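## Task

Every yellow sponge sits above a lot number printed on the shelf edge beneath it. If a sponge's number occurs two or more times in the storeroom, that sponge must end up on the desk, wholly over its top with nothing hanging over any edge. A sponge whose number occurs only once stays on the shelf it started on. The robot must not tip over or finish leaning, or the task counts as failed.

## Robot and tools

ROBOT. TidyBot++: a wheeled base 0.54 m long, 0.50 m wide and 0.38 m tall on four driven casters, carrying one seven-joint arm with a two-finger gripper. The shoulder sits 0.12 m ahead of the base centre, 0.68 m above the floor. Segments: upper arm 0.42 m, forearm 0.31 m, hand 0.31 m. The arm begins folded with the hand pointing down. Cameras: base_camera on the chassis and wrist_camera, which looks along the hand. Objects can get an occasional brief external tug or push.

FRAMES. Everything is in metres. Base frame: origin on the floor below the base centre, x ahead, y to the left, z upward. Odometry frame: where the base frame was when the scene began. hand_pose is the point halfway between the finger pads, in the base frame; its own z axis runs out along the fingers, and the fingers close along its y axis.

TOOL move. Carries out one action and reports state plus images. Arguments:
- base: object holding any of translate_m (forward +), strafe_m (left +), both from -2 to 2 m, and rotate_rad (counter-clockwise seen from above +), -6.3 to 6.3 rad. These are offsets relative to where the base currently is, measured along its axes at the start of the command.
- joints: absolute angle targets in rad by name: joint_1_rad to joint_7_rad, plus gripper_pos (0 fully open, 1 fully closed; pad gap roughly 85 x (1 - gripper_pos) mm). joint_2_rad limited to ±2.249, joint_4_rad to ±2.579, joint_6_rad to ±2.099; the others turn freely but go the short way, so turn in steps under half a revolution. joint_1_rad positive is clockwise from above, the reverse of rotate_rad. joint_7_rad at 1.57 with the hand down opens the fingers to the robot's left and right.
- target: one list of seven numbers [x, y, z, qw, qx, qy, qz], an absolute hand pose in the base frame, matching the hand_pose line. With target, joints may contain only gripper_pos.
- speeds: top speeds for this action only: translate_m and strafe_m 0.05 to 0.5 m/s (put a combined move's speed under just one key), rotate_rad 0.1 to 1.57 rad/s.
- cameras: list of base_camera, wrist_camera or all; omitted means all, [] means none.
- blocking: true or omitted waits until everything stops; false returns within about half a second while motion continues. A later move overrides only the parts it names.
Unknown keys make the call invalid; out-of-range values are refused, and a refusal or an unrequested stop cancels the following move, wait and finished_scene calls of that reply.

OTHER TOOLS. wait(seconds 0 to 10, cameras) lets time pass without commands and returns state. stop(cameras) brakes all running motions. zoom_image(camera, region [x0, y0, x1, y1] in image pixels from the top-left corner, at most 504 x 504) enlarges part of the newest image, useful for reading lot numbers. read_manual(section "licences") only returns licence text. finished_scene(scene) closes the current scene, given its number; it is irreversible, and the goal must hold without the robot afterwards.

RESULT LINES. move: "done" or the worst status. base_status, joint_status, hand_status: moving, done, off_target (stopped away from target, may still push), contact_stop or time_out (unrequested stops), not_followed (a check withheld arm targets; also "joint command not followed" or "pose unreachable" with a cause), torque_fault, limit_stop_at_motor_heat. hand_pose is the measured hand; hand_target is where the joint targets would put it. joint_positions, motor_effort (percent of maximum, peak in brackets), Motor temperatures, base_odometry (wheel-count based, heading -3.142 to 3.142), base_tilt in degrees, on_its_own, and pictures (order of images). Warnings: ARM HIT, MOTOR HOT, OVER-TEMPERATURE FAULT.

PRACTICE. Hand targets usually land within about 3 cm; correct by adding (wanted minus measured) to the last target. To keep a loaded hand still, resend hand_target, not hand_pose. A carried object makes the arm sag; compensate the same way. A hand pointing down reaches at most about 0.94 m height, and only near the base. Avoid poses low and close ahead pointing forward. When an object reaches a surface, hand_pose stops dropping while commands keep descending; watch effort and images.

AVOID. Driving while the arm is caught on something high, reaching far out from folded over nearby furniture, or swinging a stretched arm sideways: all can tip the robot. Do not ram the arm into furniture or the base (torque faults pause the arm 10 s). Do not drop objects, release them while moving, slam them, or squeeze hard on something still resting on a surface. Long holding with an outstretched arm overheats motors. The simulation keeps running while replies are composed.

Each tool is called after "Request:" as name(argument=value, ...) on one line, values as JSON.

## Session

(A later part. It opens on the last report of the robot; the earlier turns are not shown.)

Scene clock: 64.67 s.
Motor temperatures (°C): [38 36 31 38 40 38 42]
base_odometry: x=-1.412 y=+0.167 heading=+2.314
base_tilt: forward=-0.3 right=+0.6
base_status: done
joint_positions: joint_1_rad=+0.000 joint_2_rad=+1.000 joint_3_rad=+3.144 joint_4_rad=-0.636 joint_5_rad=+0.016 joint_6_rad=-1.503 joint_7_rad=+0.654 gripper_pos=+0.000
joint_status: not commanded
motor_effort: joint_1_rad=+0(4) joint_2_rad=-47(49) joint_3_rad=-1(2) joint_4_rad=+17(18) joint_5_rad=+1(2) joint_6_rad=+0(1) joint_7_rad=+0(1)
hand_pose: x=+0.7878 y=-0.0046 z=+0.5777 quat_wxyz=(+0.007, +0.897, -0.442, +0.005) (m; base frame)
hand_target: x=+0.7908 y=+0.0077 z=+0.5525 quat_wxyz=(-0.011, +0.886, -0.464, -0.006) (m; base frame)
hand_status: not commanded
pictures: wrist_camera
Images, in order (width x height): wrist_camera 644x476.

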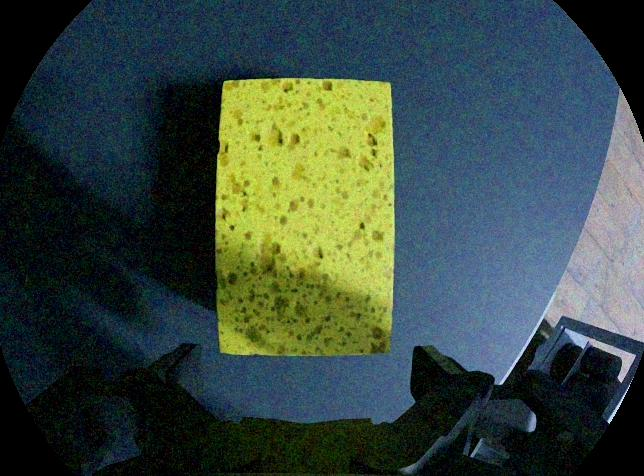

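Request:
move(base={"translate_m": 0.0394, "strafe_m": -0.0515}, speeds={"strafe_m": 0.1}, cameras=["wrist_camera"])

Scene clock: 66.27 s.
Motor temperatures (°C): [38 36 31 38 40 38 42]
move: done
base_odometry: x=-1.401 y=+0.231 heading=+2.315
base_tilt: forward=-0.3 right=+0.6
base_status: done
joint_positions: joint_1_rad=+0.000 joint_2_rad=+1.000 joint_3_rad=+3.144 joint_4_rad=-0.636 joint_5_rad=+0.016 joint_6_rad=-1.503 joint_7_rad=+0.654 gripper_pos=+0.000
joint_status: not commanded
motor_effort: joint_1_rad=+0(3) joint_2_rad=-46(48) joint_3_rad=+0(1) joint_4_rad=+17(18) joint_5_rad=+1(2) joint_6_rad=+0(1) joint_7_rad=+0(1)
hand_pose: x=+0.7878 y=-0.0048 z=+0.5776 quat_wxyz=(+0.007, +0.897, -0.443, +0.005) (m; base frame)
hand_target: x=+0.7908 y=+0.0077 z=+0.5525 quat_wxyz=(-0.011, +0.886, -0.464, -0.006) (m; base frame)
hand_status: not commanded
pictures: wrist_camera
Images, in order (width x height): wrist_camera 644x476.

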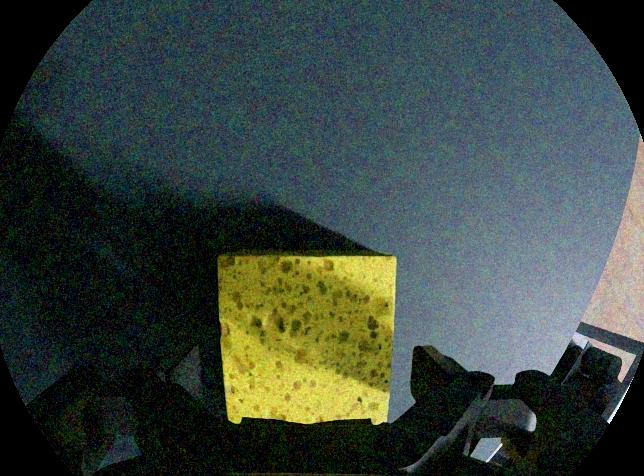

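Request:
move(joints={"joint_2_rad": 1.036, "joint_4_rad": -0.675, "joint_6_rad": -1.434}, cameras=[])

Request:
move(joints={"gripper_pos": 1.0}, cameras=["wrist_camera"])

Scene clock: 67.27 s.
Motor temperatures (°C): [38 36 31 38 40 38 42]
move: done
base_odometry: x=-1.401 y=+0.231 heading=+2.315
base_tilt: forward=-0.3 right=+0.6
base_status: not commanded
joint_positions: joint_1_rad=+0.000 joint_2_rad=+1.002 joint_3_rad=+3.144 joint_4_rad=-0.648 joint_5_rad=+0.016 joint_6_rad=-1.484 joint_7_rad=+0.654 gripper_pos=+0.000
joint_status: all done
motor_effort: joint_1_rad=+0(1) joint_2_rad=-46(48) joint_3_rad=-1(1) joint_4_rad=+17(17) joint_5_rad=+1(1) joint_6_rad=+0(1) joint_7_rad=+0(1)
hand_pose: x=+0.7891 y=-0.0048 z=+0.5721 quat_wxyz=(+0.006, +0.897, -0.443, +0.007) (m; base frame)
hand_target: x=+0.7913 y=+0.0076 z=+0.5411 quat_wxyz=(-0.011, +0.885, -0.465, -0.007) (m; base frame)
hand_status: not commanded
pictures: none
No camera images: "cameras" was empty.

Scene clock: 68.37 s.
Motor temperatures (°C): [38 36 31 38 40 38 42]
move: off_target
base_odometry: x=-1.401 y=+0.231 heading=+2.315
base_tilt: forward=-0.3 right=+0.6
base_status: not commanded
joint_positions: joint_1_rad=+0.000 joint_2_rad=+1.000 joint_3_rad=+3.144 joint_4_rad=-0.649 joint_5_rad=+0.016 joint_6_rad=-1.484 joint_7_rad=+0.654 gripper_pos=+0.379
joint_status: gripper_pos off_target (ended at +0.379, target +1.000)
motor_effort: joint_1_rad=-1(1) joint_2_rad=-44(47) joint_3_rad=-1(1) joint_4_rad=+16(17) joint_5_rad=+1(1) joint_6_rad=+1(2) joint_7_rad=+0(1)
hand_pose: x=+0.7894 y=-0.0048 z=+0.5735 quat_wxyz=(+0.006, +0.897, -0.443, +0.008) (m; base frame)
hand_target: x=+0.7913 y=+0.0076 z=+0.5411 quat_wxyz=(-0.011, +0.885, -0.465, -0.007) (m; base frame)
hand_status: not commanded
pictures: wrist_camera
Images, in order (width x height): wrist_camera 644x476.

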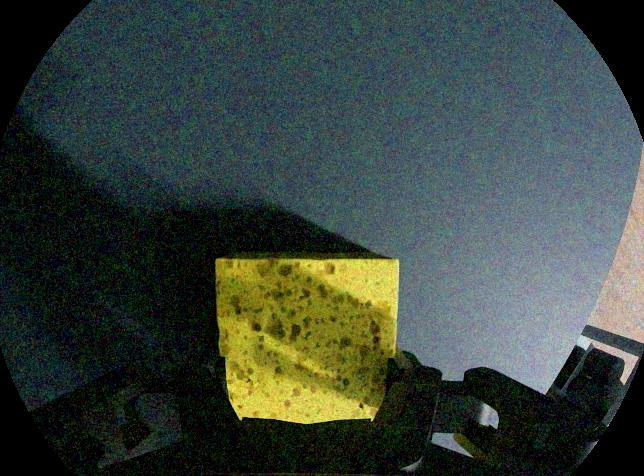

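Request:
move(joints={"joint_4_rad": -0.515, "joint_6_rad": -1.665}, cameras=["wrist_camera"])

Scene clock: 69.90 s.
Motor temperatures (°C): [38 36 31 38 40 38 42]
move: done
base_odometry: x=-1.401 y=+0.231 heading=+2.315
base_tilt: forward=-0.3 right=+0.6
base_status: not commanded
joint_positions: joint_1_rad=+0.000 joint_2_rad=+1.011 joint_3_rad=+3.144 joint_4_rad=-0.533 joint_5_rad=+0.016 joint_6_rad=-1.608 joint_7_rad=+0.654 gripper_pos=+0.379
joint_status: all done
motor_effort: joint_1_rad=+0(1) joint_2_rad=-46(49) joint_3_rad=+0(1) joint_4_rad=+16(18) joint_5_rad=+1(1) joint_6_rad=+0(1) joint_7_rad=-1(1)
hand_pose: x=+0.7864 y=-0.0048 z=+0.6027 quat_wxyz=(+0.010, +0.896, -0.443, -0.001) (m; base frame)
hand_target: x=+0.7723 y=+0.0081 z=+0.5921 quat_wxyz=(+0.006, +0.886, -0.462, -0.039) (m; base frame)
hand_status: not commanded
pictures: wrist_camera
Images, in order (width x height): wrist_camera 644x476.

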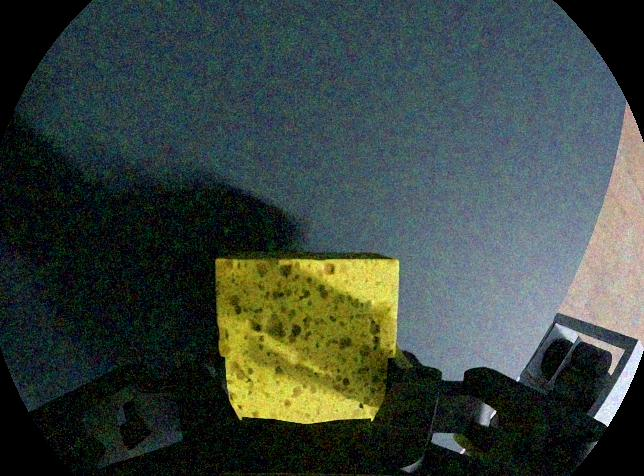

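Request:
move(base={"translate_m": -0.45}, speeds={"translate_m": 0.25}, cameras=["wrist_camera"])

Scene clock: 74.30 s.
Motor temperatures (°C): [38 36 31 38 40 38 42]
move: done
base_odometry: x=-1.096 y=-0.100 heading=+2.315
base_tilt: forward=-0.3 right=+0.6
base_status: done
joint_positions: joint_1_rad=+0.000 joint_2_rad=+1.012 joint_3_rad=+3.144 joint_4_rad=-0.532 joint_5_rad=+0.016 joint_6_rad=-1.615 joint_7_rad=+0.654 gripper_pos=+0.379
joint_status: not commanded
motor_effort: joint_1_rad=-1(2) joint_2_rad=-47(50) joint_3_rad=+0(1) joint_4_rad=+17(18) joint_5_rad=+1(1) joint_6_rad=-1(1) joint_7_rad=-1(1)
hand_pose: x=+0.7845 y=-0.0046 z=+0.6023 quat_wxyz=(+0.012, +0.896, -0.443, -0.004) (m; base frame)
hand_target: x=+0.7723 y=+0.0081 z=+0.5921 quat_wxyz=(+0.006, +0.886, -0.462, -0.039) (m; base frame)
hand_status: not commanded
pictures: wrist_camera
Images, in order (width x height): wrist_camera 644x476.

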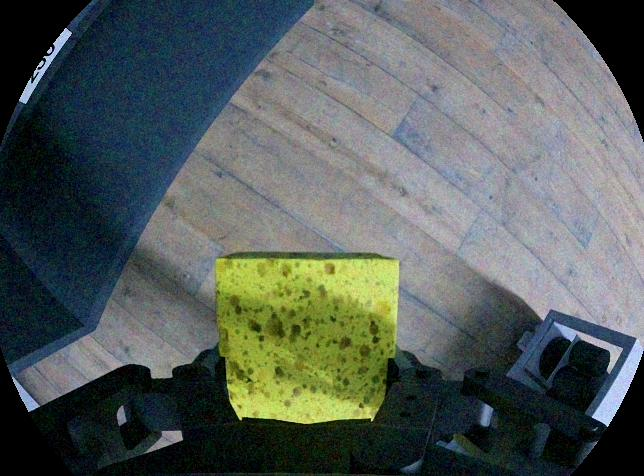

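Request:
move(base={"strafe_m": -0.65}, speeds={"strafe_m": 0.4}, joints={"joint_2_rad": 0.34, "joint_4_rad": -0.91, "joint_6_rad": -1.94}, cameras=["wrist_camera", "base_camera"])

Request:
move(base={"translate_m": -0.85}, speeds={"translate_m": 0.5}, cameras=["wrist_camera", "base_camera"])

Scene clock: 77.17 s.
Motor temperatures (°C): [38 36 31 38 40 38 42]
move: done
base_odometry: x=-0.617 y=+0.340 heading=+2.314
base_tilt: forward=-0.3 right=+0.6
base_status: done
joint_positions: joint_1_rad=-0.001 joint_2_rad=+0.335 joint_3_rad=+3.144 joint_4_rad=-0.880 joint_5_rad=+0.016 joint_6_rad=-1.882 joint_7_rad=+0.654 gripper_pos=+0.379
joint_status: all done
motor_effort: joint_1_rad=+0(4) joint_2_rad=-28(50) joint_3_rad=+0(2) joint_4_rad=+16(18) joint_5_rad=+1(2) joint_6_rad=+1(2) joint_7_rad=+0(1)
hand_pose: x=+0.5660 y=-0.0040 z=+0.8780 quat_wxyz=(-0.003, +0.895, -0.446, +0.024) (m; base frame)
hand_target: x=+0.5427 y=+0.0081 z=+0.8668 quat_wxyz=(-0.001, +0.888, -0.459, -0.028) (m; base frame)
hand_status: not commanded
pictures: base_camera, wrist_camera
Images, in order (width x height): base_camera 644x364, wrist_camera 644x476.

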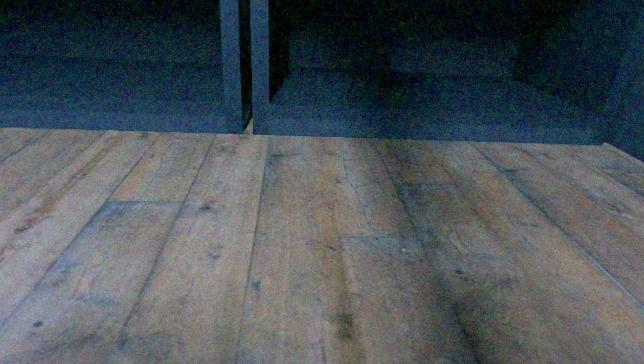

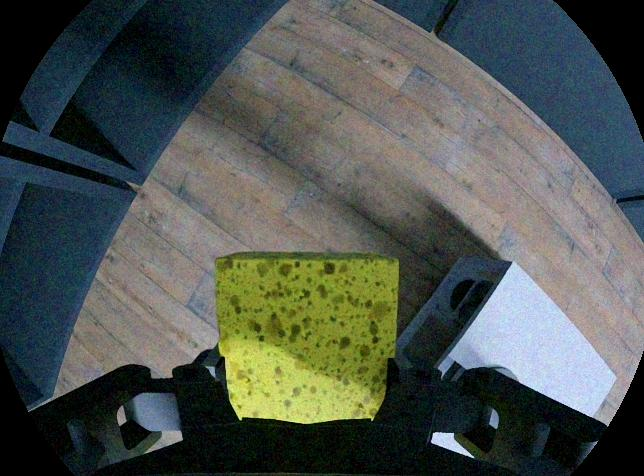

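Scene clock: 79.97 s.
Motor temperatures (°C): [38 36 31 38 40 38 42]
move: done
base_odometry: x=-0.042 y=-0.285 heading=+2.314
base_tilt: forward=-0.3 right=+0.6
base_status: done
joint_positions: joint_1_rad=-0.001 joint_2_rad=+0.326 joint_3_rad=+3.144 joint_4_rad=-0.883 joint_5_rad=+0.016 joint_6_rad=-1.889 joint_7_rad=+0.654 gripper_pos=+0.379
joint_status: not commanded
motor_effort: joint_1_rad=+0(2) joint_2_rad=-27(34) joint_3_rad=+0(1) joint_4_rad=+17(18) joint_5_rad=+1(1) joint_6_rad=+1(2) joint_7_rad=+0(1)
hand_pose: x=+0.5612 y=-0.0040 z=+0.8809 quat_wxyz=(-0.003, +0.895, -0.446, +0.023) (m; base frame)
hand_target: x=+0.5427 y=+0.0081 z=+0.8668 quat_wxyz=(-0.001, +0.888, -0.459, -0.028) (m; base frame)
hand_status: not commanded
pictures: base_camera, wrist_camera
Images, in order (width x height): base_camera 644x364, wrist_camera 644x476.

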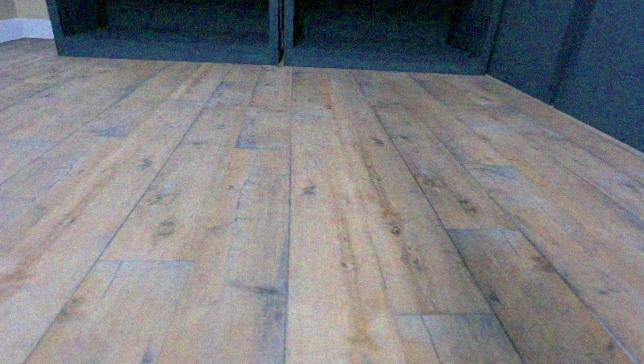

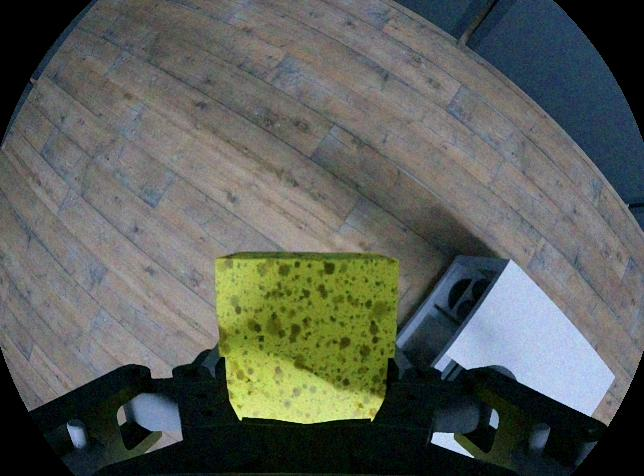

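Request:
move(base={"rotate_rad": 1.571}, cameras=["wrist_camera", "base_camera"])

Scene clock: 82.47 s.
Motor temperatures (°C): [38 36 31 38 40 38 42]
move: done
base_odometry: x=-0.042 y=-0.285 heading=-2.399
base_tilt: forward=-0.3 right=+0.6
base_status: done
joint_positions: joint_1_rad=-0.007 joint_2_rad=+0.330 joint_3_rad=+3.145 joint_4_rad=-0.883 joint_5_rad=+0.016 joint_6_rad=-1.889 joint_7_rad=+0.654 gripper_pos=+0.379
joint_status: not commanded
motor_effort: joint_1_rad=+0(4) joint_2_rad=-27(31) joint_3_rad=+0(2) joint_4_rad=+17(18) joint_5_rad=+1(2) joint_6_rad=+1(1) joint_7_rad=+0(1)
hand_pose: x=+0.5620 y=-0.0014 z=+0.8790 quat_wxyz=(-0.002, +0.896, -0.443, +0.021) (m; base frame)
hand_target: x=+0.5427 y=+0.0081 z=+0.8668 quat_wxyz=(-0.001, +0.888, -0.459, -0.028) (m; base frame)
hand_status: not commanded
pictures: base_camera, wrist_camera
Images, in order (width x height): base_camera 644x364, wrist_camera 644x476.

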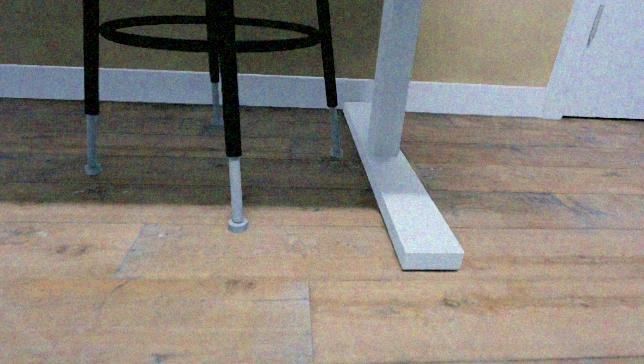

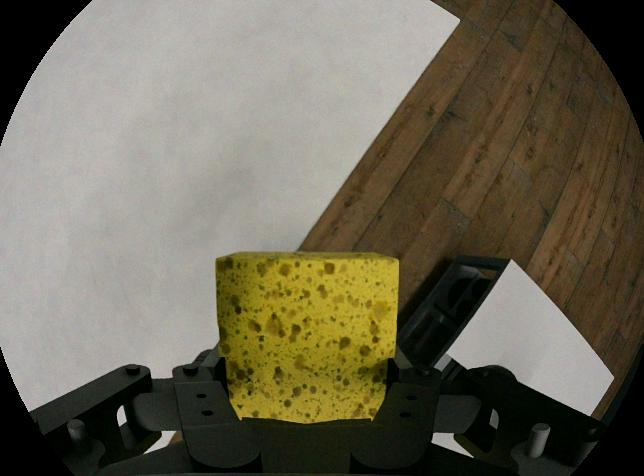

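Request:
move(base={"translate_m": 0.1}, speeds={"translate_m": 0.15}, cameras=["wrist_camera"])

Scene clock: 84.57 s.
Motor temperatures (°C): [38 36 31 38 40 38 42]
move: done
base_odometry: x=-0.116 y=-0.353 heading=-2.397
base_tilt: forward=-0.3 right=+0.6
base_status: done
joint_positions: joint_1_rad=-0.007 joint_2_rad=+0.330 joint_3_rad=+3.145 joint_4_rad=-0.884 joint_5_rad=+0.016 joint_6_rad=-1.891 joint_7_rad=+0.654 gripper_pos=+0.379
joint_status: not commanded
motor_effort: joint_1_rad=+0(2) joint_2_rad=-27(31) joint_3_rad=+0(1) joint_4_rad=+16(17) joint_5_rad=+1(1) joint_6_rad=+1(2) joint_7_rad=+0(1)
hand_pose: x=+0.5614 y=-0.0014 z=+0.8785 quat_wxyz=(-0.001, +0.896, -0.443, +0.020) (m; base frame)
hand_target: x=+0.5427 y=+0.0081 z=+0.8668 quat_wxyz=(-0.001, +0.888, -0.459, -0.028) (m; base frame)
hand_status: not commanded
pictures: wrist_camera
Images, in order (width x height): wrist_camera 644x476.

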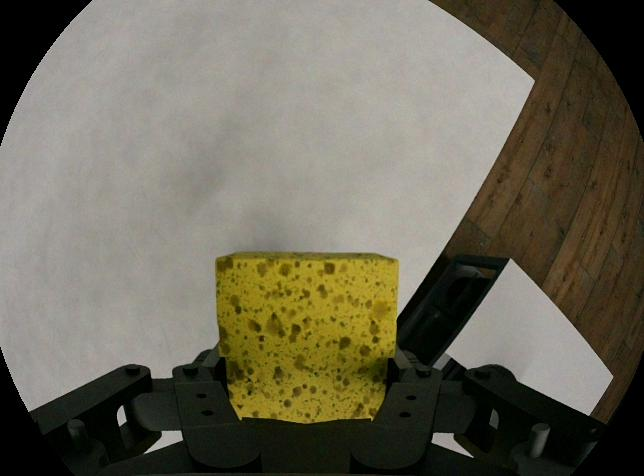

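Request:
move(base={"translate_m": 0.15}, speeds={"translate_m": 0.2}, joints={"joint_2_rad": 0.29, "joint_4_rad": -1.305, "joint_6_rad": -1.494}, cameras=["wrist_camera"])

Scene clock: 87.07 s.
Motor temperatures (°C): [38 36 31 38 40 38 42]
move: done
base_odometry: x=-0.226 y=-0.455 heading=-2.396
base_tilt: forward=-0.3 right=+0.6
base_status: done
joint_positions: joint_1_rad=-0.007 joint_2_rad=+0.291 joint_3_rad=+3.145 joint_4_rad=-1.277 joint_5_rad=+0.016 joint_6_rad=-1.554 joint_7_rad=+0.654 gripper_pos=+0.379
joint_status: all done
motor_effort: joint_1_rad=+0(2) joint_2_rad=-26(32) joint_3_rad=+0(1) joint_4_rad=+17(18) joint_5_rad=+1(1) joint_6_rad=+1(2) joint_7_rad=+0(1)
hand_pose: x=+0.5602 y=-0.0018 z=+0.7745 quat_wxyz=(+0.003, +0.898, -0.441, +0.013) (m; base frame)
hand_target: x=+0.5701 y=+0.0082 z=+0.7667 quat_wxyz=(-0.026, +0.885, -0.465, +0.016) (m; base frame)
hand_status: not commanded
pictures: wrist_camera
Images, in order (width x height): wrist_camera 644x476.

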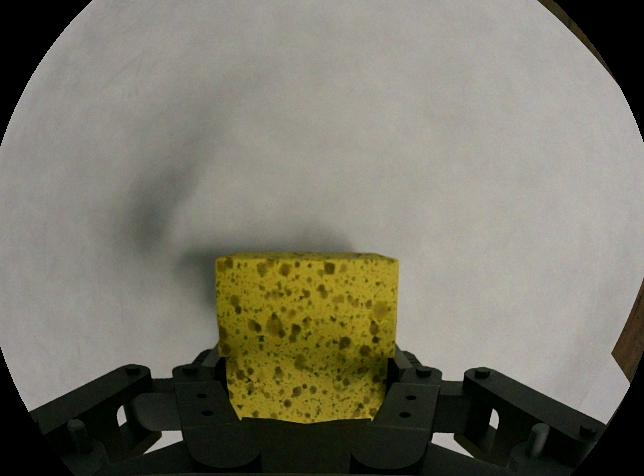

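Request:
move(joints={"joint_4_rad": -1.368, "joint_6_rad": -1.431}, cameras=["wrist_camera"])

Request:
move(joints={"joint_4_rad": -1.392, "joint_6_rad": -1.406}, cameras=["wrist_camera"])

Scene clock: 88.27 s.
Motor temperatures (°C): [38 36 31 38 40 38 42]
move: done
base_odometry: x=-0.226 y=-0.455 heading=-2.396
base_tilt: forward=-0.3 right=+0.6
base_status: not commanded
joint_positions: joint_1_rad=-0.007 joint_2_rad=+0.283 joint_3_rad=+3.145 joint_4_rad=-1.339 joint_5_rad=+0.016 joint_6_rad=-1.490 joint_7_rad=+0.654 gripper_pos=+0.379
joint_status: all done
motor_effort: joint_1_rad=+0(1) joint_2_rad=-26(27) joint_3_rad=+0(1) joint_4_rad=+18(18) joint_5_rad=+1(1) joint_6_rad=+1(3) joint_7_rad=+0(0)
hand_pose: x=+0.5597 y=-0.0018 z=+0.7587 quat_wxyz=(+0.001, +0.898, -0.440, +0.017) (m; base frame)
hand_target: x=+0.5690 y=+0.0081 z=+0.7469 quat_wxyz=(-0.026, +0.884, -0.466, +0.016) (m; base frame)
hand_status: not commanded
pictures: wrist_camera
Images, in order (width x height): wrist_camera 644x476.

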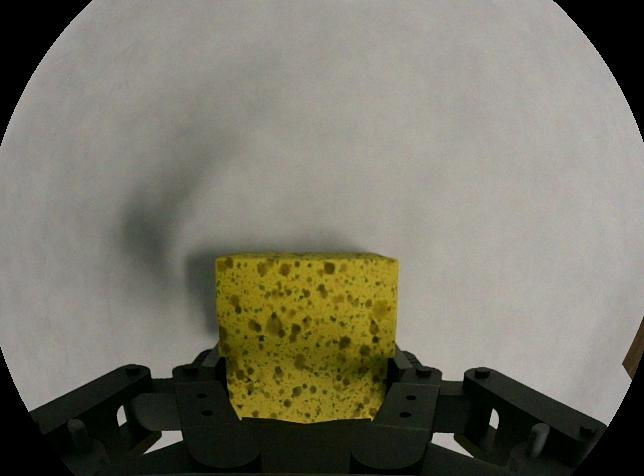

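Scene clock: 88.87 s.
Motor temperatures (°C): [38 36 31 38 40 38 42]
move: done
base_odometry: x=-0.226 y=-0.455 heading=-2.396
base_tilt: forward=-0.3 right=+0.6
base_status: not commanded
joint_positions: joint_1_rad=-0.007 joint_2_rad=+0.272 joint_3_rad=+3.145 joint_4_rad=-1.354 joint_5_rad=+0.016 joint_6_rad=-1.472 joint_7_rad=+0.654 gripper_pos=+0.379
joint_status: all done
motor_effort: joint_1_rad=-1(2) joint_2_rad=-24(26) joint_3_rad=+0(1) joint_4_rad=+15(17) joint_5_rad=+1(1) joint_6_rad=+2(2) joint_7_rad=+0(1)
hand_pose: x=+0.5595 y=-0.0020 z=+0.7587 quat_wxyz=(-0.002, +0.897, -0.441, +0.023) (m; base frame)
hand_target: x=+0.5686 y=+0.0080 z=+0.7394 quat_wxyz=(-0.026, +0.884, -0.466, +0.017) (m; base frame)
hand_status: not commanded
pictures: wrist_camera
Images, in order (width x height): wrist_camera 644x476.

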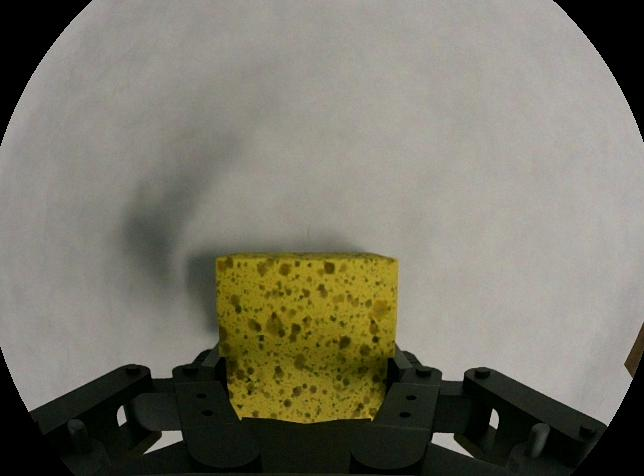

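Request:
move(joints={"gripper_pos": 0.0}, cameras=["wrist_camera"])

Request:
move(joints={"joint_2_rad": 0.34, "joint_4_rad": -0.98, "joint_6_rad": -1.85}, cameras=["wrist_camera"])

Scene clock: 95.13 s.
Motor temperatures (°C): [38 36 31 38 40 38 42]
move: done
base_odometry: x=-0.226 y=-0.455 heading=-2.396
base_tilt: forward=-0.3 right=+0.6
base_status: not commanded
joint_positions: joint_1_rad=-0.007 joint_2_rad=+0.273 joint_3_rad=+3.145 joint_4_rad=-1.363 joint_5_rad=+0.016 joint_6_rad=-1.461 joint_7_rad=+0.653 gripper_pos=+0.000
joint_status: all done
motor_effort: joint_1_rad=+0(1) joint_2_rad=-27(27) joint_3_rad=+0(0) joint_4_rad=+17(18) joint_5_rad=+1(1) joint_6_rad=+1(2) joint_7_rad=+0(1)
hand_pose: x=+0.5602 y=-0.0020 z=+0.7554 quat_wxyz=(-0.002, +0.897, -0.441, +0.024) (m; base frame)
hand_target: x=+0.5686 y=+0.0080 z=+0.7394 quat_wxyz=(-0.026, +0.884, -0.466, +0.017) (m; base frame)
hand_status: not commanded
pictures: wrist_camera
Images, in order (width x height): wrist_camera 644x476.

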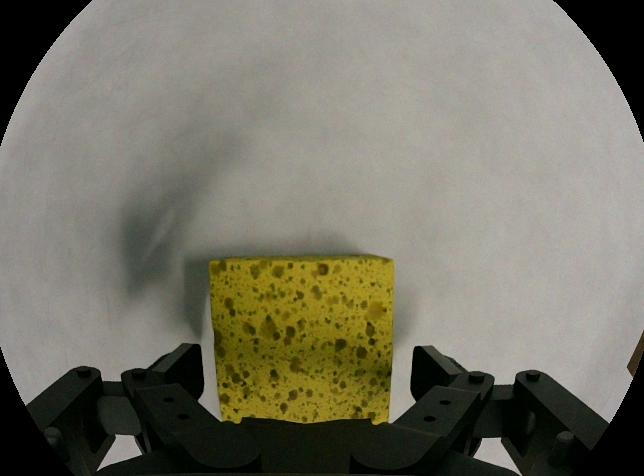

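Scene clock: 96.70 s.
Motor temperatures (°C): [38 36 31 38 40 38 42]
move: done
base_odometry: x=-0.226 y=-0.455 heading=-2.396
base_tilt: forward=-0.3 right=+0.6
base_status: not commanded
joint_positions: joint_1_rad=-0.007 joint_2_rad=+0.309 joint_3_rad=+3.145 joint_4_rad=-1.000 joint_5_rad=+0.016 joint_6_rad=-1.788 joint_7_rad=+0.653 gripper_pos=+0.000
joint_status: all done
motor_effort: joint_1_rad=+0(1) joint_2_rad=-27(29) joint_3_rad=+0(0) joint_4_rad=+16(19) joint_5_rad=+1(1) joint_6_rad=+1(2) joint_7_rad=+0(1)
hand_pose: x=+0.5645 y=-0.0018 z=+0.8528 quat_wxyz=(-0.002, +0.896, -0.443, +0.023) (m; base frame)
hand_target: x=+0.5551 y=+0.0082 z=+0.8454 quat_wxyz=(-0.006, +0.887, -0.460, -0.019) (m; base frame)
hand_status: not commanded
pictures: wrist_camera
Images, in order (width x height): wrist_camera 644x476.

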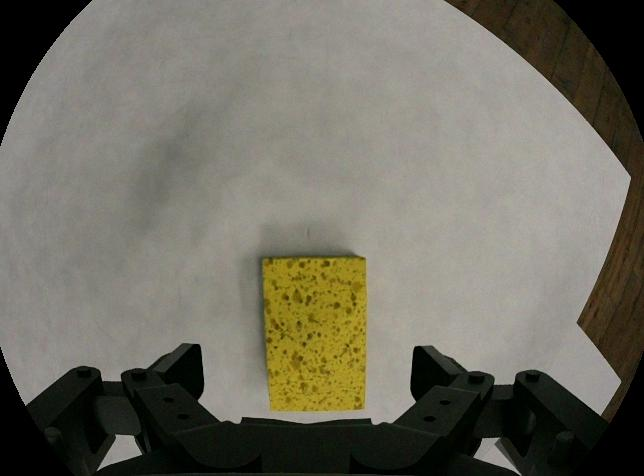

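Request:
move(base={"translate_m": -0.35}, joints={"joint_2_rad": -0.33, "joint_4_rad": -1.62, "joint_6_rad": -0.652, "joint_7_rad": 1.571}, cameras=[])

Request:
move(base={"translate_m": 0.63, "strafe_m": -0.93, "rotate_rad": -1.571}, speeds={"translate_m": 0.4}, cameras=["wrist_camera", "base_camera"])

Scene clock: 100.57 s.
Motor temperatures (°C): [38 36 31 38 40 38 42]
move: done
base_odometry: x=+0.031 y=-0.217 heading=-2.395
base_tilt: forward=-0.3 right=+0.6
base_status: done
joint_positions: joint_1_rad=-0.006 joint_2_rad=-0.333 joint_3_rad=+3.145 joint_4_rad=-1.589 joint_5_rad=+0.016 joint_6_rad=-0.715 joint_7_rad=+1.528 gripper_pos=+0.000
joint_status: all done
motor_effort: joint_1_rad=+0(3) joint_2_rad=-9(32) joint_3_rad=+1(2) joint_4_rad=+22(22) joint_5_rad=+1(2) joint_6_rad=+8(9) joint_7_rad=+0(1)
hand_pose: x=+0.5671 y=-0.0011 z=+1.0559 quat_wxyz=(-0.005, +0.833, -0.015, +0.553) (m; base frame)
hand_target: x=+0.5749 y=+0.0030 z=+1.0542 quat_wxyz=(-0.015, +0.825, -0.009, +0.564) (m; base frame)
hand_status: not commanded
pictures: none
No camera images: "cameras" was empty.

Scene clock: 104.83 s.
Motor temperatures (°C): [38 36 31 38 40 38 42]
move: done
base_odometry: x=-1.063 y=+0.038 heading=+2.317
base_tilt: forward=-0.3 right=+0.6
base_status: done
joint_positions: joint_1_rad=-0.006 joint_2_rad=-0.333 joint_3_rad=+3.145 joint_4_rad=-1.590 joint_5_rad=+0.016 joint_6_rad=-0.710 joint_7_rad=+1.530 gripper_pos=+0.000
joint_status: not commanded
motor_effort: joint_1_rad=-1(2) joint_2_rad=-8(12) joint_3_rad=+0(5) joint_4_rad=+22(22) joint_5_rad=+1(2) joint_6_rad=+8(9) joint_7_rad=+0(1)
hand_pose: x=+0.5678 y=-0.0011 z=+1.0562 quat_wxyz=(-0.005, +0.832, -0.014, +0.554) (m; base frame)
hand_target: x=+0.5749 y=+0.0030 z=+1.0542 quat_wxyz=(-0.015, +0.825, -0.009, +0.564) (m; base frame)
hand_status: not commanded
pictures: base_camera, wrist_camera
Images, in order (width x height): base_camera 644x364, wrist_camera 644x476.

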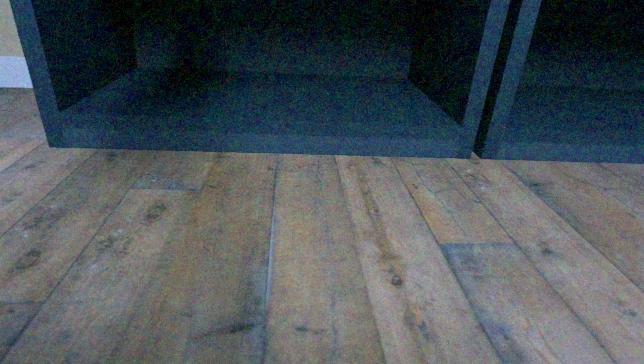

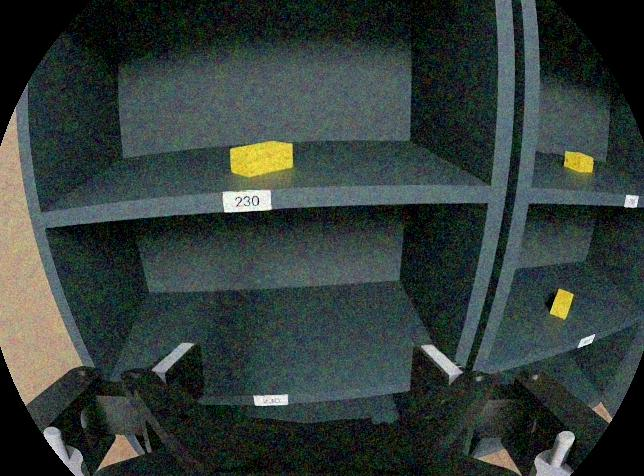

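Request:
zoom_image(camera="wrist_camera", region=[180, 110, 350, 235])

Scaled by 2.965.

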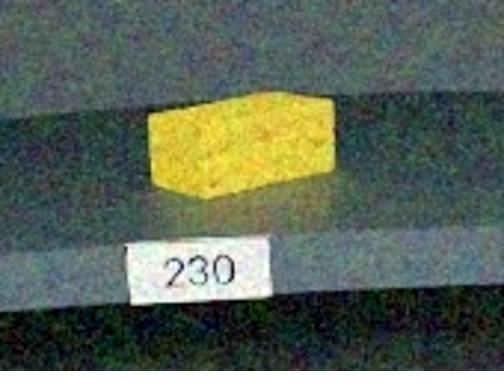

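Request:
zoom_image(camera="wrist_camera", region=[60, 0, 540, 200])

Scaled by 1.050.

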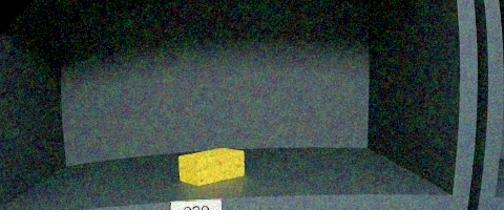

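Request:
move(base={"translate_m": 0.28, "strafe_m": 0.36}, speeds={"translate_m": 0.3}, joints={"joint_1_rad": 0.0, "joint_2_rad": 0.245, "joint_3_rad": 3.15, "joint_4_rad": -0.739, "joint_5_rad": 0.574, "joint_6_rad": -1.61, "joint_7_rad": 0.906}, cameras=["wrist_camera", "base_camera"])

Scene clock: 112.30 s.
Motor temperatures (°C): [38 36 31 38 40 38 42]
move: done
base_odometry: x=-1.517 y=-0.001 heading=+2.316
base_tilt: forward=-0.3 right=+0.6
base_status: done
joint_positions: joint_1_rad=-0.006 joint_2_rad=+0.227 joint_3_rad=+3.145 joint_4_rad=-0.761 joint_5_rad=+0.500 joint_6_rad=-1.552 joint_7_rad=+0.948 gripper_pos=+0.000
joint_status: all done
motor_effort: joint_1_rad=+0(2) joint_2_rad=-25(27) joint_3_rad=+1(2) joint_4_rad=+17(22) joint_5_rad=+4(5) joint_6_rad=+5(9) joint_7_rad=+0(1)
hand_pose: x=+0.6321 y=-0.1465 z=+1.0400 quat_wxyz=(+0.138, +0.860, -0.348, +0.347) (m; base frame)
hand_target: x=+0.6161 y=-0.1709 z=+1.0399 quat_wxyz=(+0.172, +0.843, -0.387, +0.333) (m; base frame)
hand_status: not commanded
pictures: base_camera, wrist_camera
Images, in order (width x height): base_camera 644x364, wrist_camera 644x476.

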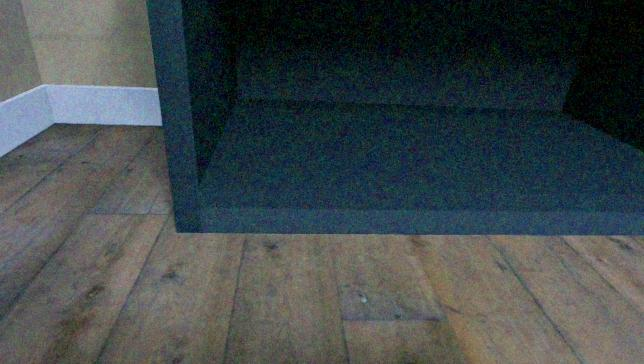

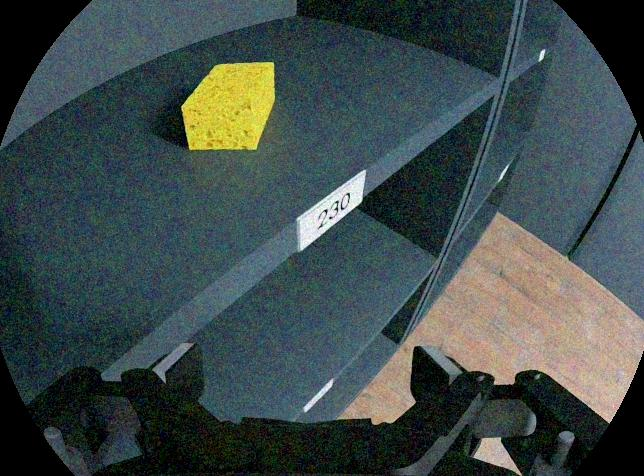

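Request:
zoom_image(camera="wrist_camera", region=[140, 30, 320, 170])

Scaled by 2.800.

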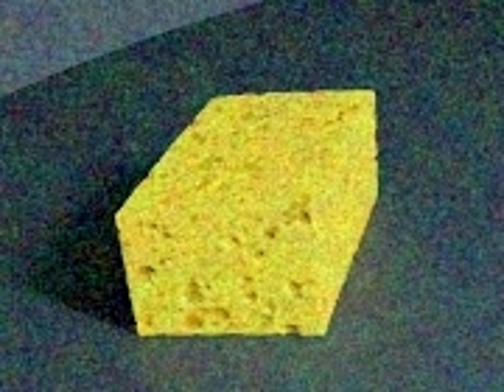

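Request:
move(base={"translate_m": 0.2082, "strafe_m": -0.0171, "rotate_rad": -0.07}, speeds={"translate_m": 0.15}, cameras=["wrist_camera"])

Scene clock: 117.03 s.
Motor temperatures (°C): [38 36 31 38 40 38 42]
move: done
base_odometry: x=-1.646 y=+0.164 heading=+2.245
base_tilt: forward=-0.3 right=+0.6
base_status: done
joint_positions: joint_1_rad=+0.001 joint_2_rad=+0.235 joint_3_rad=+3.148 joint_4_rad=-0.758 joint_5_rad=+0.509 joint_6_rad=-1.557 joint_7_rad=+0.947 gripper_pos=+0.000
joint_status: not commanded
motor_effort: joint_1_rad=-1(3) joint_2_rad=-25(29) joint_3_rad=+1(3) joint_4_rad=+17(18) joint_5_rad=+4(5) joint_6_rad=+4(6) joint_7_rad=+0(1)
hand_pose: x=+0.6313 y=-0.1538 z=+1.0376 quat_wxyz=(+0.146, +0.858, -0.354, +0.343) (m; base frame)
hand_target: x=+0.6161 y=-0.1709 z=+1.0399 quat_wxyz=(+0.172, +0.843, -0.387, +0.333) (m; base frame)
hand_status: not commanded
pictures: wrist_camera
Images, in order (width x height): wrist_camera 644x476.

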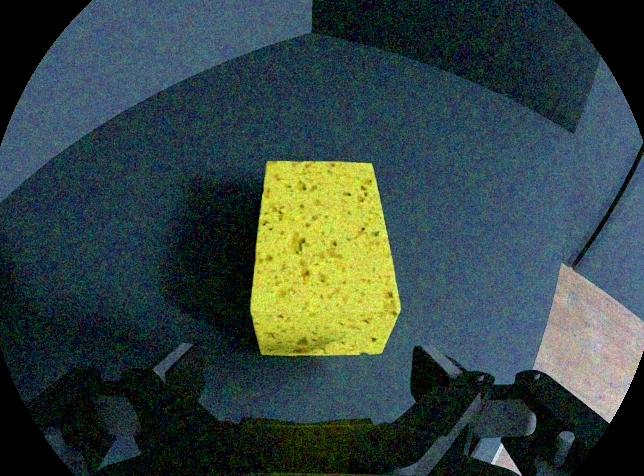

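Request:
move(base={"translate_m": -0.0045, "strafe_m": -0.0048}, speeds={"strafe_m": 0.1}, cameras=["wrist_camera"])

Request:
move(base={"translate_m": 0.0589, "strafe_m": -0.0584}, speeds={"strafe_m": 0.1}, cameras=["wrist_camera"])

Scene clock: 118.37 s.
Motor temperatures (°C): [38 36 31 38 40 38 42]
move: done
base_odometry: x=-1.640 y=+0.163 heading=+2.245
base_tilt: forward=-0.3 right=+0.6
base_status: done
joint_positions: joint_1_rad=+0.001 joint_2_rad=+0.234 joint_3_rad=+3.148 joint_4_rad=-0.758 joint_5_rad=+0.510 joint_6_rad=-1.558 joint_7_rad=+0.947 gripper_pos=+0.000
joint_status: not commanded
motor_effort: joint_1_rad=-1(3) joint_2_rad=-25(28) joint_3_rad=+0(2) joint_4_rad=+17(18) joint_5_rad=+4(5) joint_6_rad=+5(6) joint_7_rad=+0(0)
hand_pose: x=+0.6306 y=-0.1542 z=+1.0382 quat_wxyz=(+0.146, +0.858, -0.354, +0.343) (m; base frame)
hand_target: x=+0.6161 y=-0.1709 z=+1.0399 quat_wxyz=(+0.172, +0.843, -0.387, +0.333) (m; base frame)
hand_status: not commanded
pictures: wrist_camera
Images, in order (width x height): wrist_camera 644x476.

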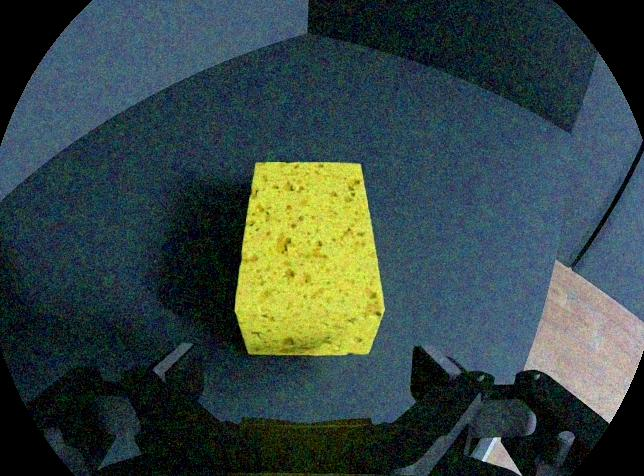

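Scene clock: 119.77 s.
Motor temperatures (°C): [38 36 31 38 40 38 42]
move: done
base_odometry: x=-1.631 y=+0.246 heading=+2.246
base_tilt: forward=-0.3 right=+0.6
base_status: done
joint_positions: joint_1_rad=+0.001 joint_2_rad=+0.233 joint_3_rad=+3.148 joint_4_rad=-0.757 joint_5_rad=+0.511 joint_6_rad=-1.558 joint_7_rad=+0.947 gripper_pos=+0.000
joint_status: not commanded
motor_effort: joint_1_rad=+0(3) joint_2_rad=-25(28) joint_3_rad=+1(2) joint_4_rad=+17(18) joint_5_rad=+5(5) joint_6_rad=+5(6) joint_7_rad=-1(1)
hand_pose: x=+0.6304 y=-0.1541 z=+1.0385 quat_wxyz=(+0.146, +0.858, -0.354, +0.343) (m; base frame)
hand_target: x=+0.6161 y=-0.1709 z=+1.0399 quat_wxyz=(+0.172, +0.843, -0.387, +0.333) (m; base frame)
hand_status: not commanded
pictures: wrist_camera
Images, in order (width x height): wrist_camera 644x476.

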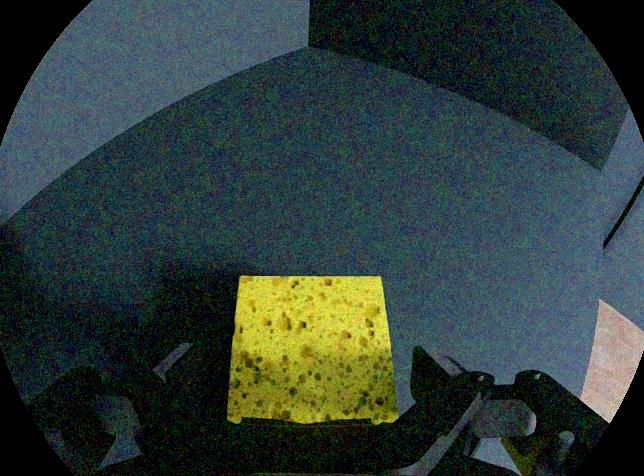

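Request:
move(joints={"gripper_pos": 0.6}, cameras=["wrist_camera"])

Scene clock: 120.83 s.
Motor temperatures (°C): [38 36 31 38 40 38 42]
move: off_target
base_odometry: x=-1.631 y=+0.246 heading=+2.246
base_tilt: forward=-0.3 right=+0.6
base_status: not commanded
joint_positions: joint_1_rad=+0.001 joint_2_rad=+0.232 joint_3_rad=+3.148 joint_4_rad=-0.754 joint_5_rad=+0.511 joint_6_rad=-1.558 joint_7_rad=+0.947 gripper_pos=+0.401
joint_status: gripper_pos off_target (ended at +0.401, target +0.600)
motor_effort: joint_1_rad=+0(1) joint_2_rad=-25(26) joint_3_rad=+1(1) joint_4_rad=+18(18) joint_5_rad=+4(5) joint_6_rad=+5(6) joint_7_rad=+0(1)
hand_pose: x=+0.6301 y=-0.1542 z=+1.0406 quat_wxyz=(+0.145, +0.857, -0.355, +0.345) (m; base frame)
hand_target: x=+0.6161 y=-0.1709 z=+1.0399 quat_wxyz=(+0.172, +0.843, -0.387, +0.333) (m; base frame)
hand_status: not commanded
pictures: wrist_camera
Images, in order (width x height): wrist_camera 644x476.

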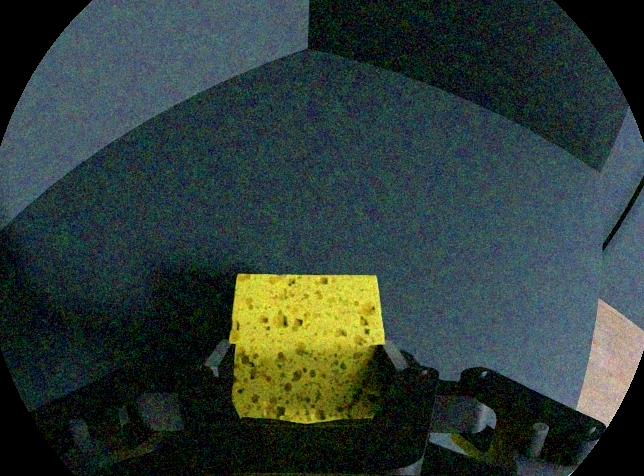

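Request:
move(joints={"joint_2_rad": 0.322, "joint_4_rad": -0.506, "joint_6_rad": -1.75, "joint_7_rad": 1.06}, cameras=["wrist_camera"])

Scene clock: 122.87 s.
Motor temperatures (°C): [38 36 31 38 40 38 42]
move: done
base_odometry: x=-1.631 y=+0.246 heading=+2.246
base_tilt: forward=-0.3 right=+0.6
base_status: not commanded
joint_positions: joint_1_rad=+0.001 joint_2_rad=+0.292 joint_3_rad=+3.148 joint_4_rad=-0.527 joint_5_rad=+0.511 joint_6_rad=-1.691 joint_7_rad=+1.019 gripper_pos=+0.401
joint_status: all done
motor_effort: joint_1_rad=+0(1) joint_2_rad=-26(26) joint_3_rad=+1(1) joint_4_rad=+15(18) joint_5_rad=+4(5) joint_6_rad=+6(7) joint_7_rad=+0(1)
hand_pose: x=+0.6258 y=-0.1528 z=+1.0767 quat_wxyz=(+0.141, +0.855, -0.356, +0.351) (m; base frame)
hand_target: x=+0.6157 y=-0.1680 z=+1.0668 quat_wxyz=(+0.180, +0.858, -0.358, +0.322) (m; base frame)
hand_status: not commanded
pictures: wrist_camera
Images, in order (width x height): wrist_camera 644x476.

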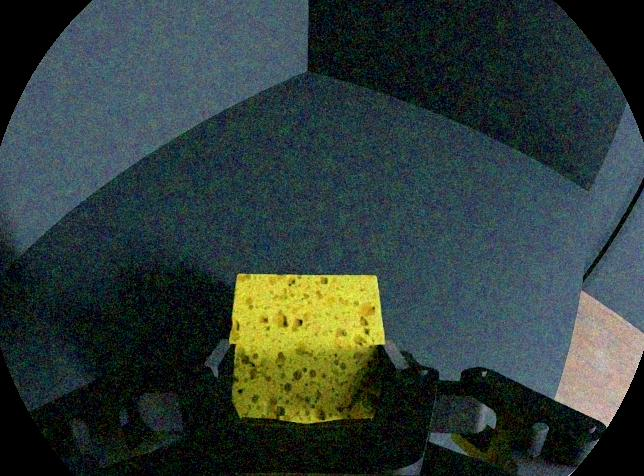

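Request:
move(base={"translate_m": -0.45}, speeds={"translate_m": 0.3}, cameras=["wrist_camera"])

Request:
move(base={"strafe_m": -0.78, "translate_m": -0.15}, speeds={"strafe_m": 0.4}, joints={"joint_1_rad": 0.0, "joint_2_rad": 0.14, "joint_3_rad": 3.15, "joint_4_rad": -1.435, "joint_5_rad": -0.05, "joint_6_rad": -0.74, "joint_7_rad": 1.61}, cameras=["wrist_camera"])

Scene clock: 126.10 s.
Motor temperatures (°C): [38 36 31 38 40 38 42]
move: done
base_odometry: x=-1.350 y=-0.106 heading=+2.246
base_tilt: forward=-0.3 right=+0.6
base_status: done
joint_positions: joint_1_rad=+0.001 joint_2_rad=+0.306 joint_3_rad=+3.148 joint_4_rad=-0.524 joint_5_rad=+0.511 joint_6_rad=-1.699 joint_7_rad=+1.020 gripper_pos=+0.401
joint_status: not commanded
motor_effort: joint_1_rad=+0(1) joint_2_rad=-26(30) joint_3_rad=+1(2) joint_4_rad=+15(17) joint_5_rad=+4(5) joint_6_rad=+6(6) joint_7_rad=+0(1)
hand_pose: x=+0.6292 y=-0.1527 z=+1.0696 quat_wxyz=(+0.143, +0.857, -0.356, +0.343) (m; base frame)
hand_target: x=+0.6157 y=-0.1680 z=+1.0668 quat_wxyz=(+0.180, +0.858, -0.358, +0.322) (m; base frame)
hand_status: not commanded
pictures: wrist_camera
Images, in order (width x height): wrist_camera 644x476.

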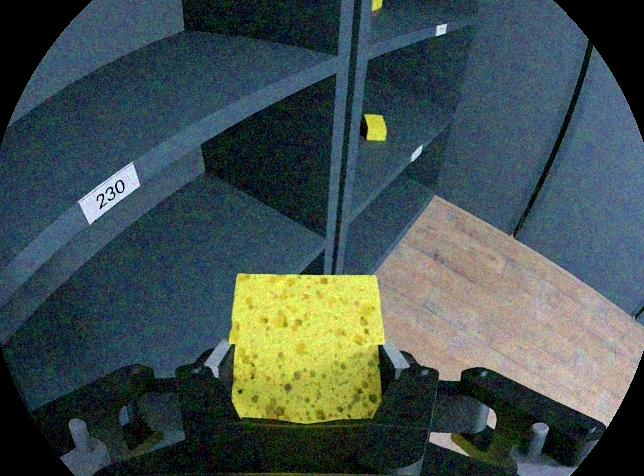

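Scene clock: 129.17 s.
Motor temperatures (°C): [38 36 31 38 40 38 42]
move: done
base_odometry: x=-0.647 y=+0.265 heading=+2.245
base_tilt: forward=-0.3 right=+0.6
base_status: done
joint_positions: joint_1_rad=+0.001 joint_2_rad=+0.144 joint_3_rad=+3.148 joint_4_rad=-1.405 joint_5_rad=+0.024 joint_6_rad=-0.801 joint_7_rad=+1.568 gripper_pos=+0.401
joint_status: all done
motor_effort: joint_1_rad=+0(4) joint_2_rad=-25(29) joint_3_rad=+0(3) joint_4_rad=+22(23) joint_5_rad=+1(6) joint_6_rad=+7(7) joint_7_rad=+0(1)
hand_pose: x=+0.7151 y=-0.0082 z=+0.8866 quat_wxyz=(+0.013, +0.923, +0.000, +0.386) (m; base frame)
hand_target: x=+0.7212 y=+0.0071 z=+0.8865 quat_wxyz=(-0.013, +0.916, +0.004, +0.402) (m; base frame)
hand_status: not commanded
pictures: wrist_camera
Images, in order (width x height): wrist_camera 644x476.

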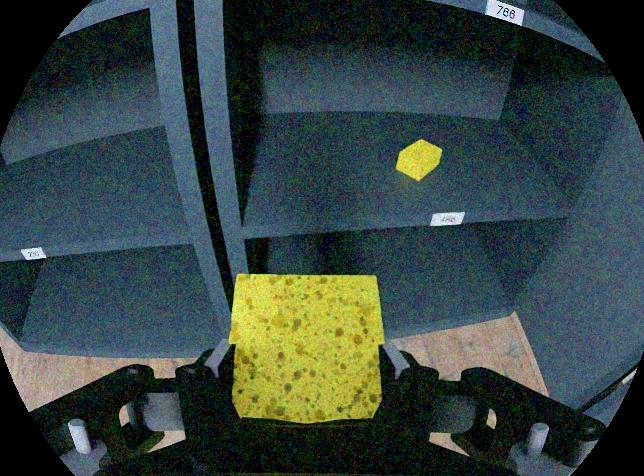

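Request:
zoom_image(camera="wrist_camera", region=[410, 195, 490, 240])

Scaled by 6.300.

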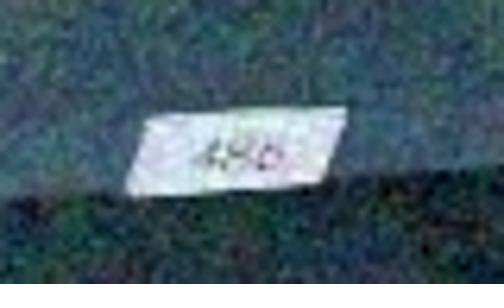

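Request:
move(base={"translate_m": -1.081, "strafe_m": -0.065, "rotate_rad": 1.642}, speeds={"translate_m": 0.5, "rotate_rad": 0.9}, cameras=["wrist_camera"])

Scene clock: 132.90 s.
Motor temperatures (°C): [38 36 31 38 40 38 42]
move: done
base_odometry: x=+0.079 y=-0.539 heading=-2.395
base_tilt: forward=-0.3 right=+0.6
base_status: done
joint_positions: joint_1_rad=-0.004 joint_2_rad=+0.141 joint_3_rad=+3.148 joint_4_rad=-1.406 joint_5_rad=+0.017 joint_6_rad=-0.795 joint_7_rad=+1.569 gripper_pos=+0.401
joint_status: not commanded
motor_effort: joint_1_rad=-1(4) joint_2_rad=-25(32) joint_3_rad=+0(4) joint_4_rad=+21(22) joint_5_rad=+1(2) joint_6_rad=+7(7) joint_7_rad=-1(1)
hand_pose: x=+0.7157 y=-0.0035 z=+0.8891 quat_wxyz=(+0.008, +0.921, +0.002, +0.390) (m; base frame)
hand_target: x=+0.7212 y=+0.0071 z=+0.8865 quat_wxyz=(-0.013, +0.916, +0.004, +0.402) (m; base frame)
hand_status: not commanded
pictures: wrist_camera
Images, in order (width x height): wrist_camera 644x476.

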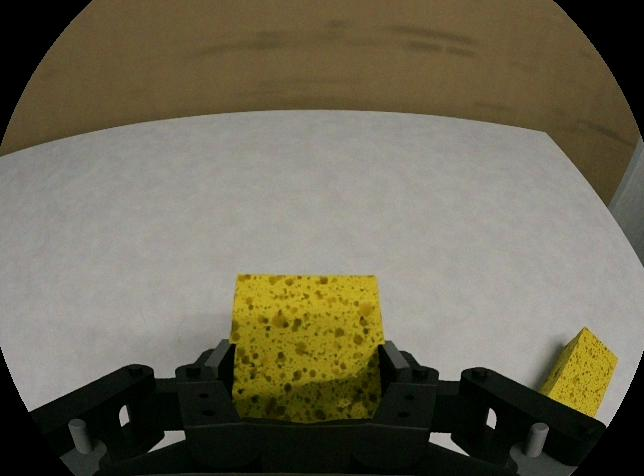

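Request:
move(joints={"joint_2_rad": 0.222, "joint_4_rad": -1.722, "joint_6_rad": -0.42}, cameras=["wrist_camera"])

Scene clock: 134.57 s.
Motor temperatures (°C): [38 36 31 38 40 38 42]
move: done
base_odometry: x=+0.079 y=-0.539 heading=-2.395
base_tilt: forward=-0.3 right=+0.6
base_status: not commanded
joint_positions: joint_1_rad=-0.004 joint_2_rad=+0.200 joint_3_rad=+3.148 joint_4_rad=-1.692 joint_5_rad=+0.017 joint_6_rad=-0.483 joint_7_rad=+1.569 gripper_pos=+0.401
joint_status: all done
motor_effort: joint_1_rad=+0(1) joint_2_rad=-27(29) joint_3_rad=+0(0) joint_4_rad=+21(22) joint_5_rad=+1(1) joint_6_rad=+7(8) joint_7_rad=+0(1)
hand_pose: x=+0.7170 y=-0.0022 z=+0.7706 quat_wxyz=(+0.007, +0.927, +0.004, +0.374) (m; base frame)
hand_target: x=+0.7230 y=+0.0029 z=+0.7559 quat_wxyz=(-0.008, +0.925, -0.003, +0.379) (m; base frame)
hand_status: not commanded
pictures: wrist_camera
Images, in order (width x height): wrist_camera 644x476.

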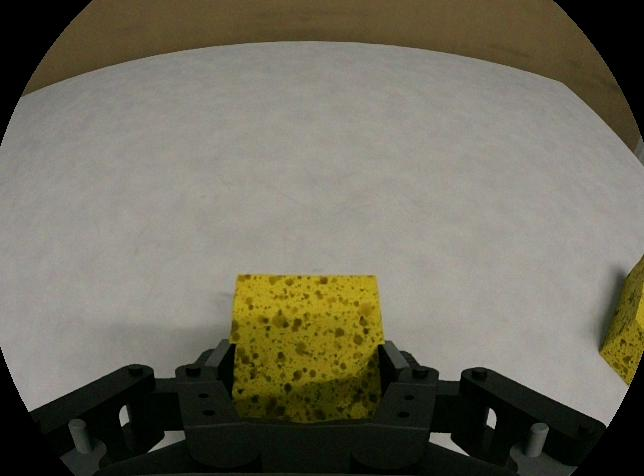

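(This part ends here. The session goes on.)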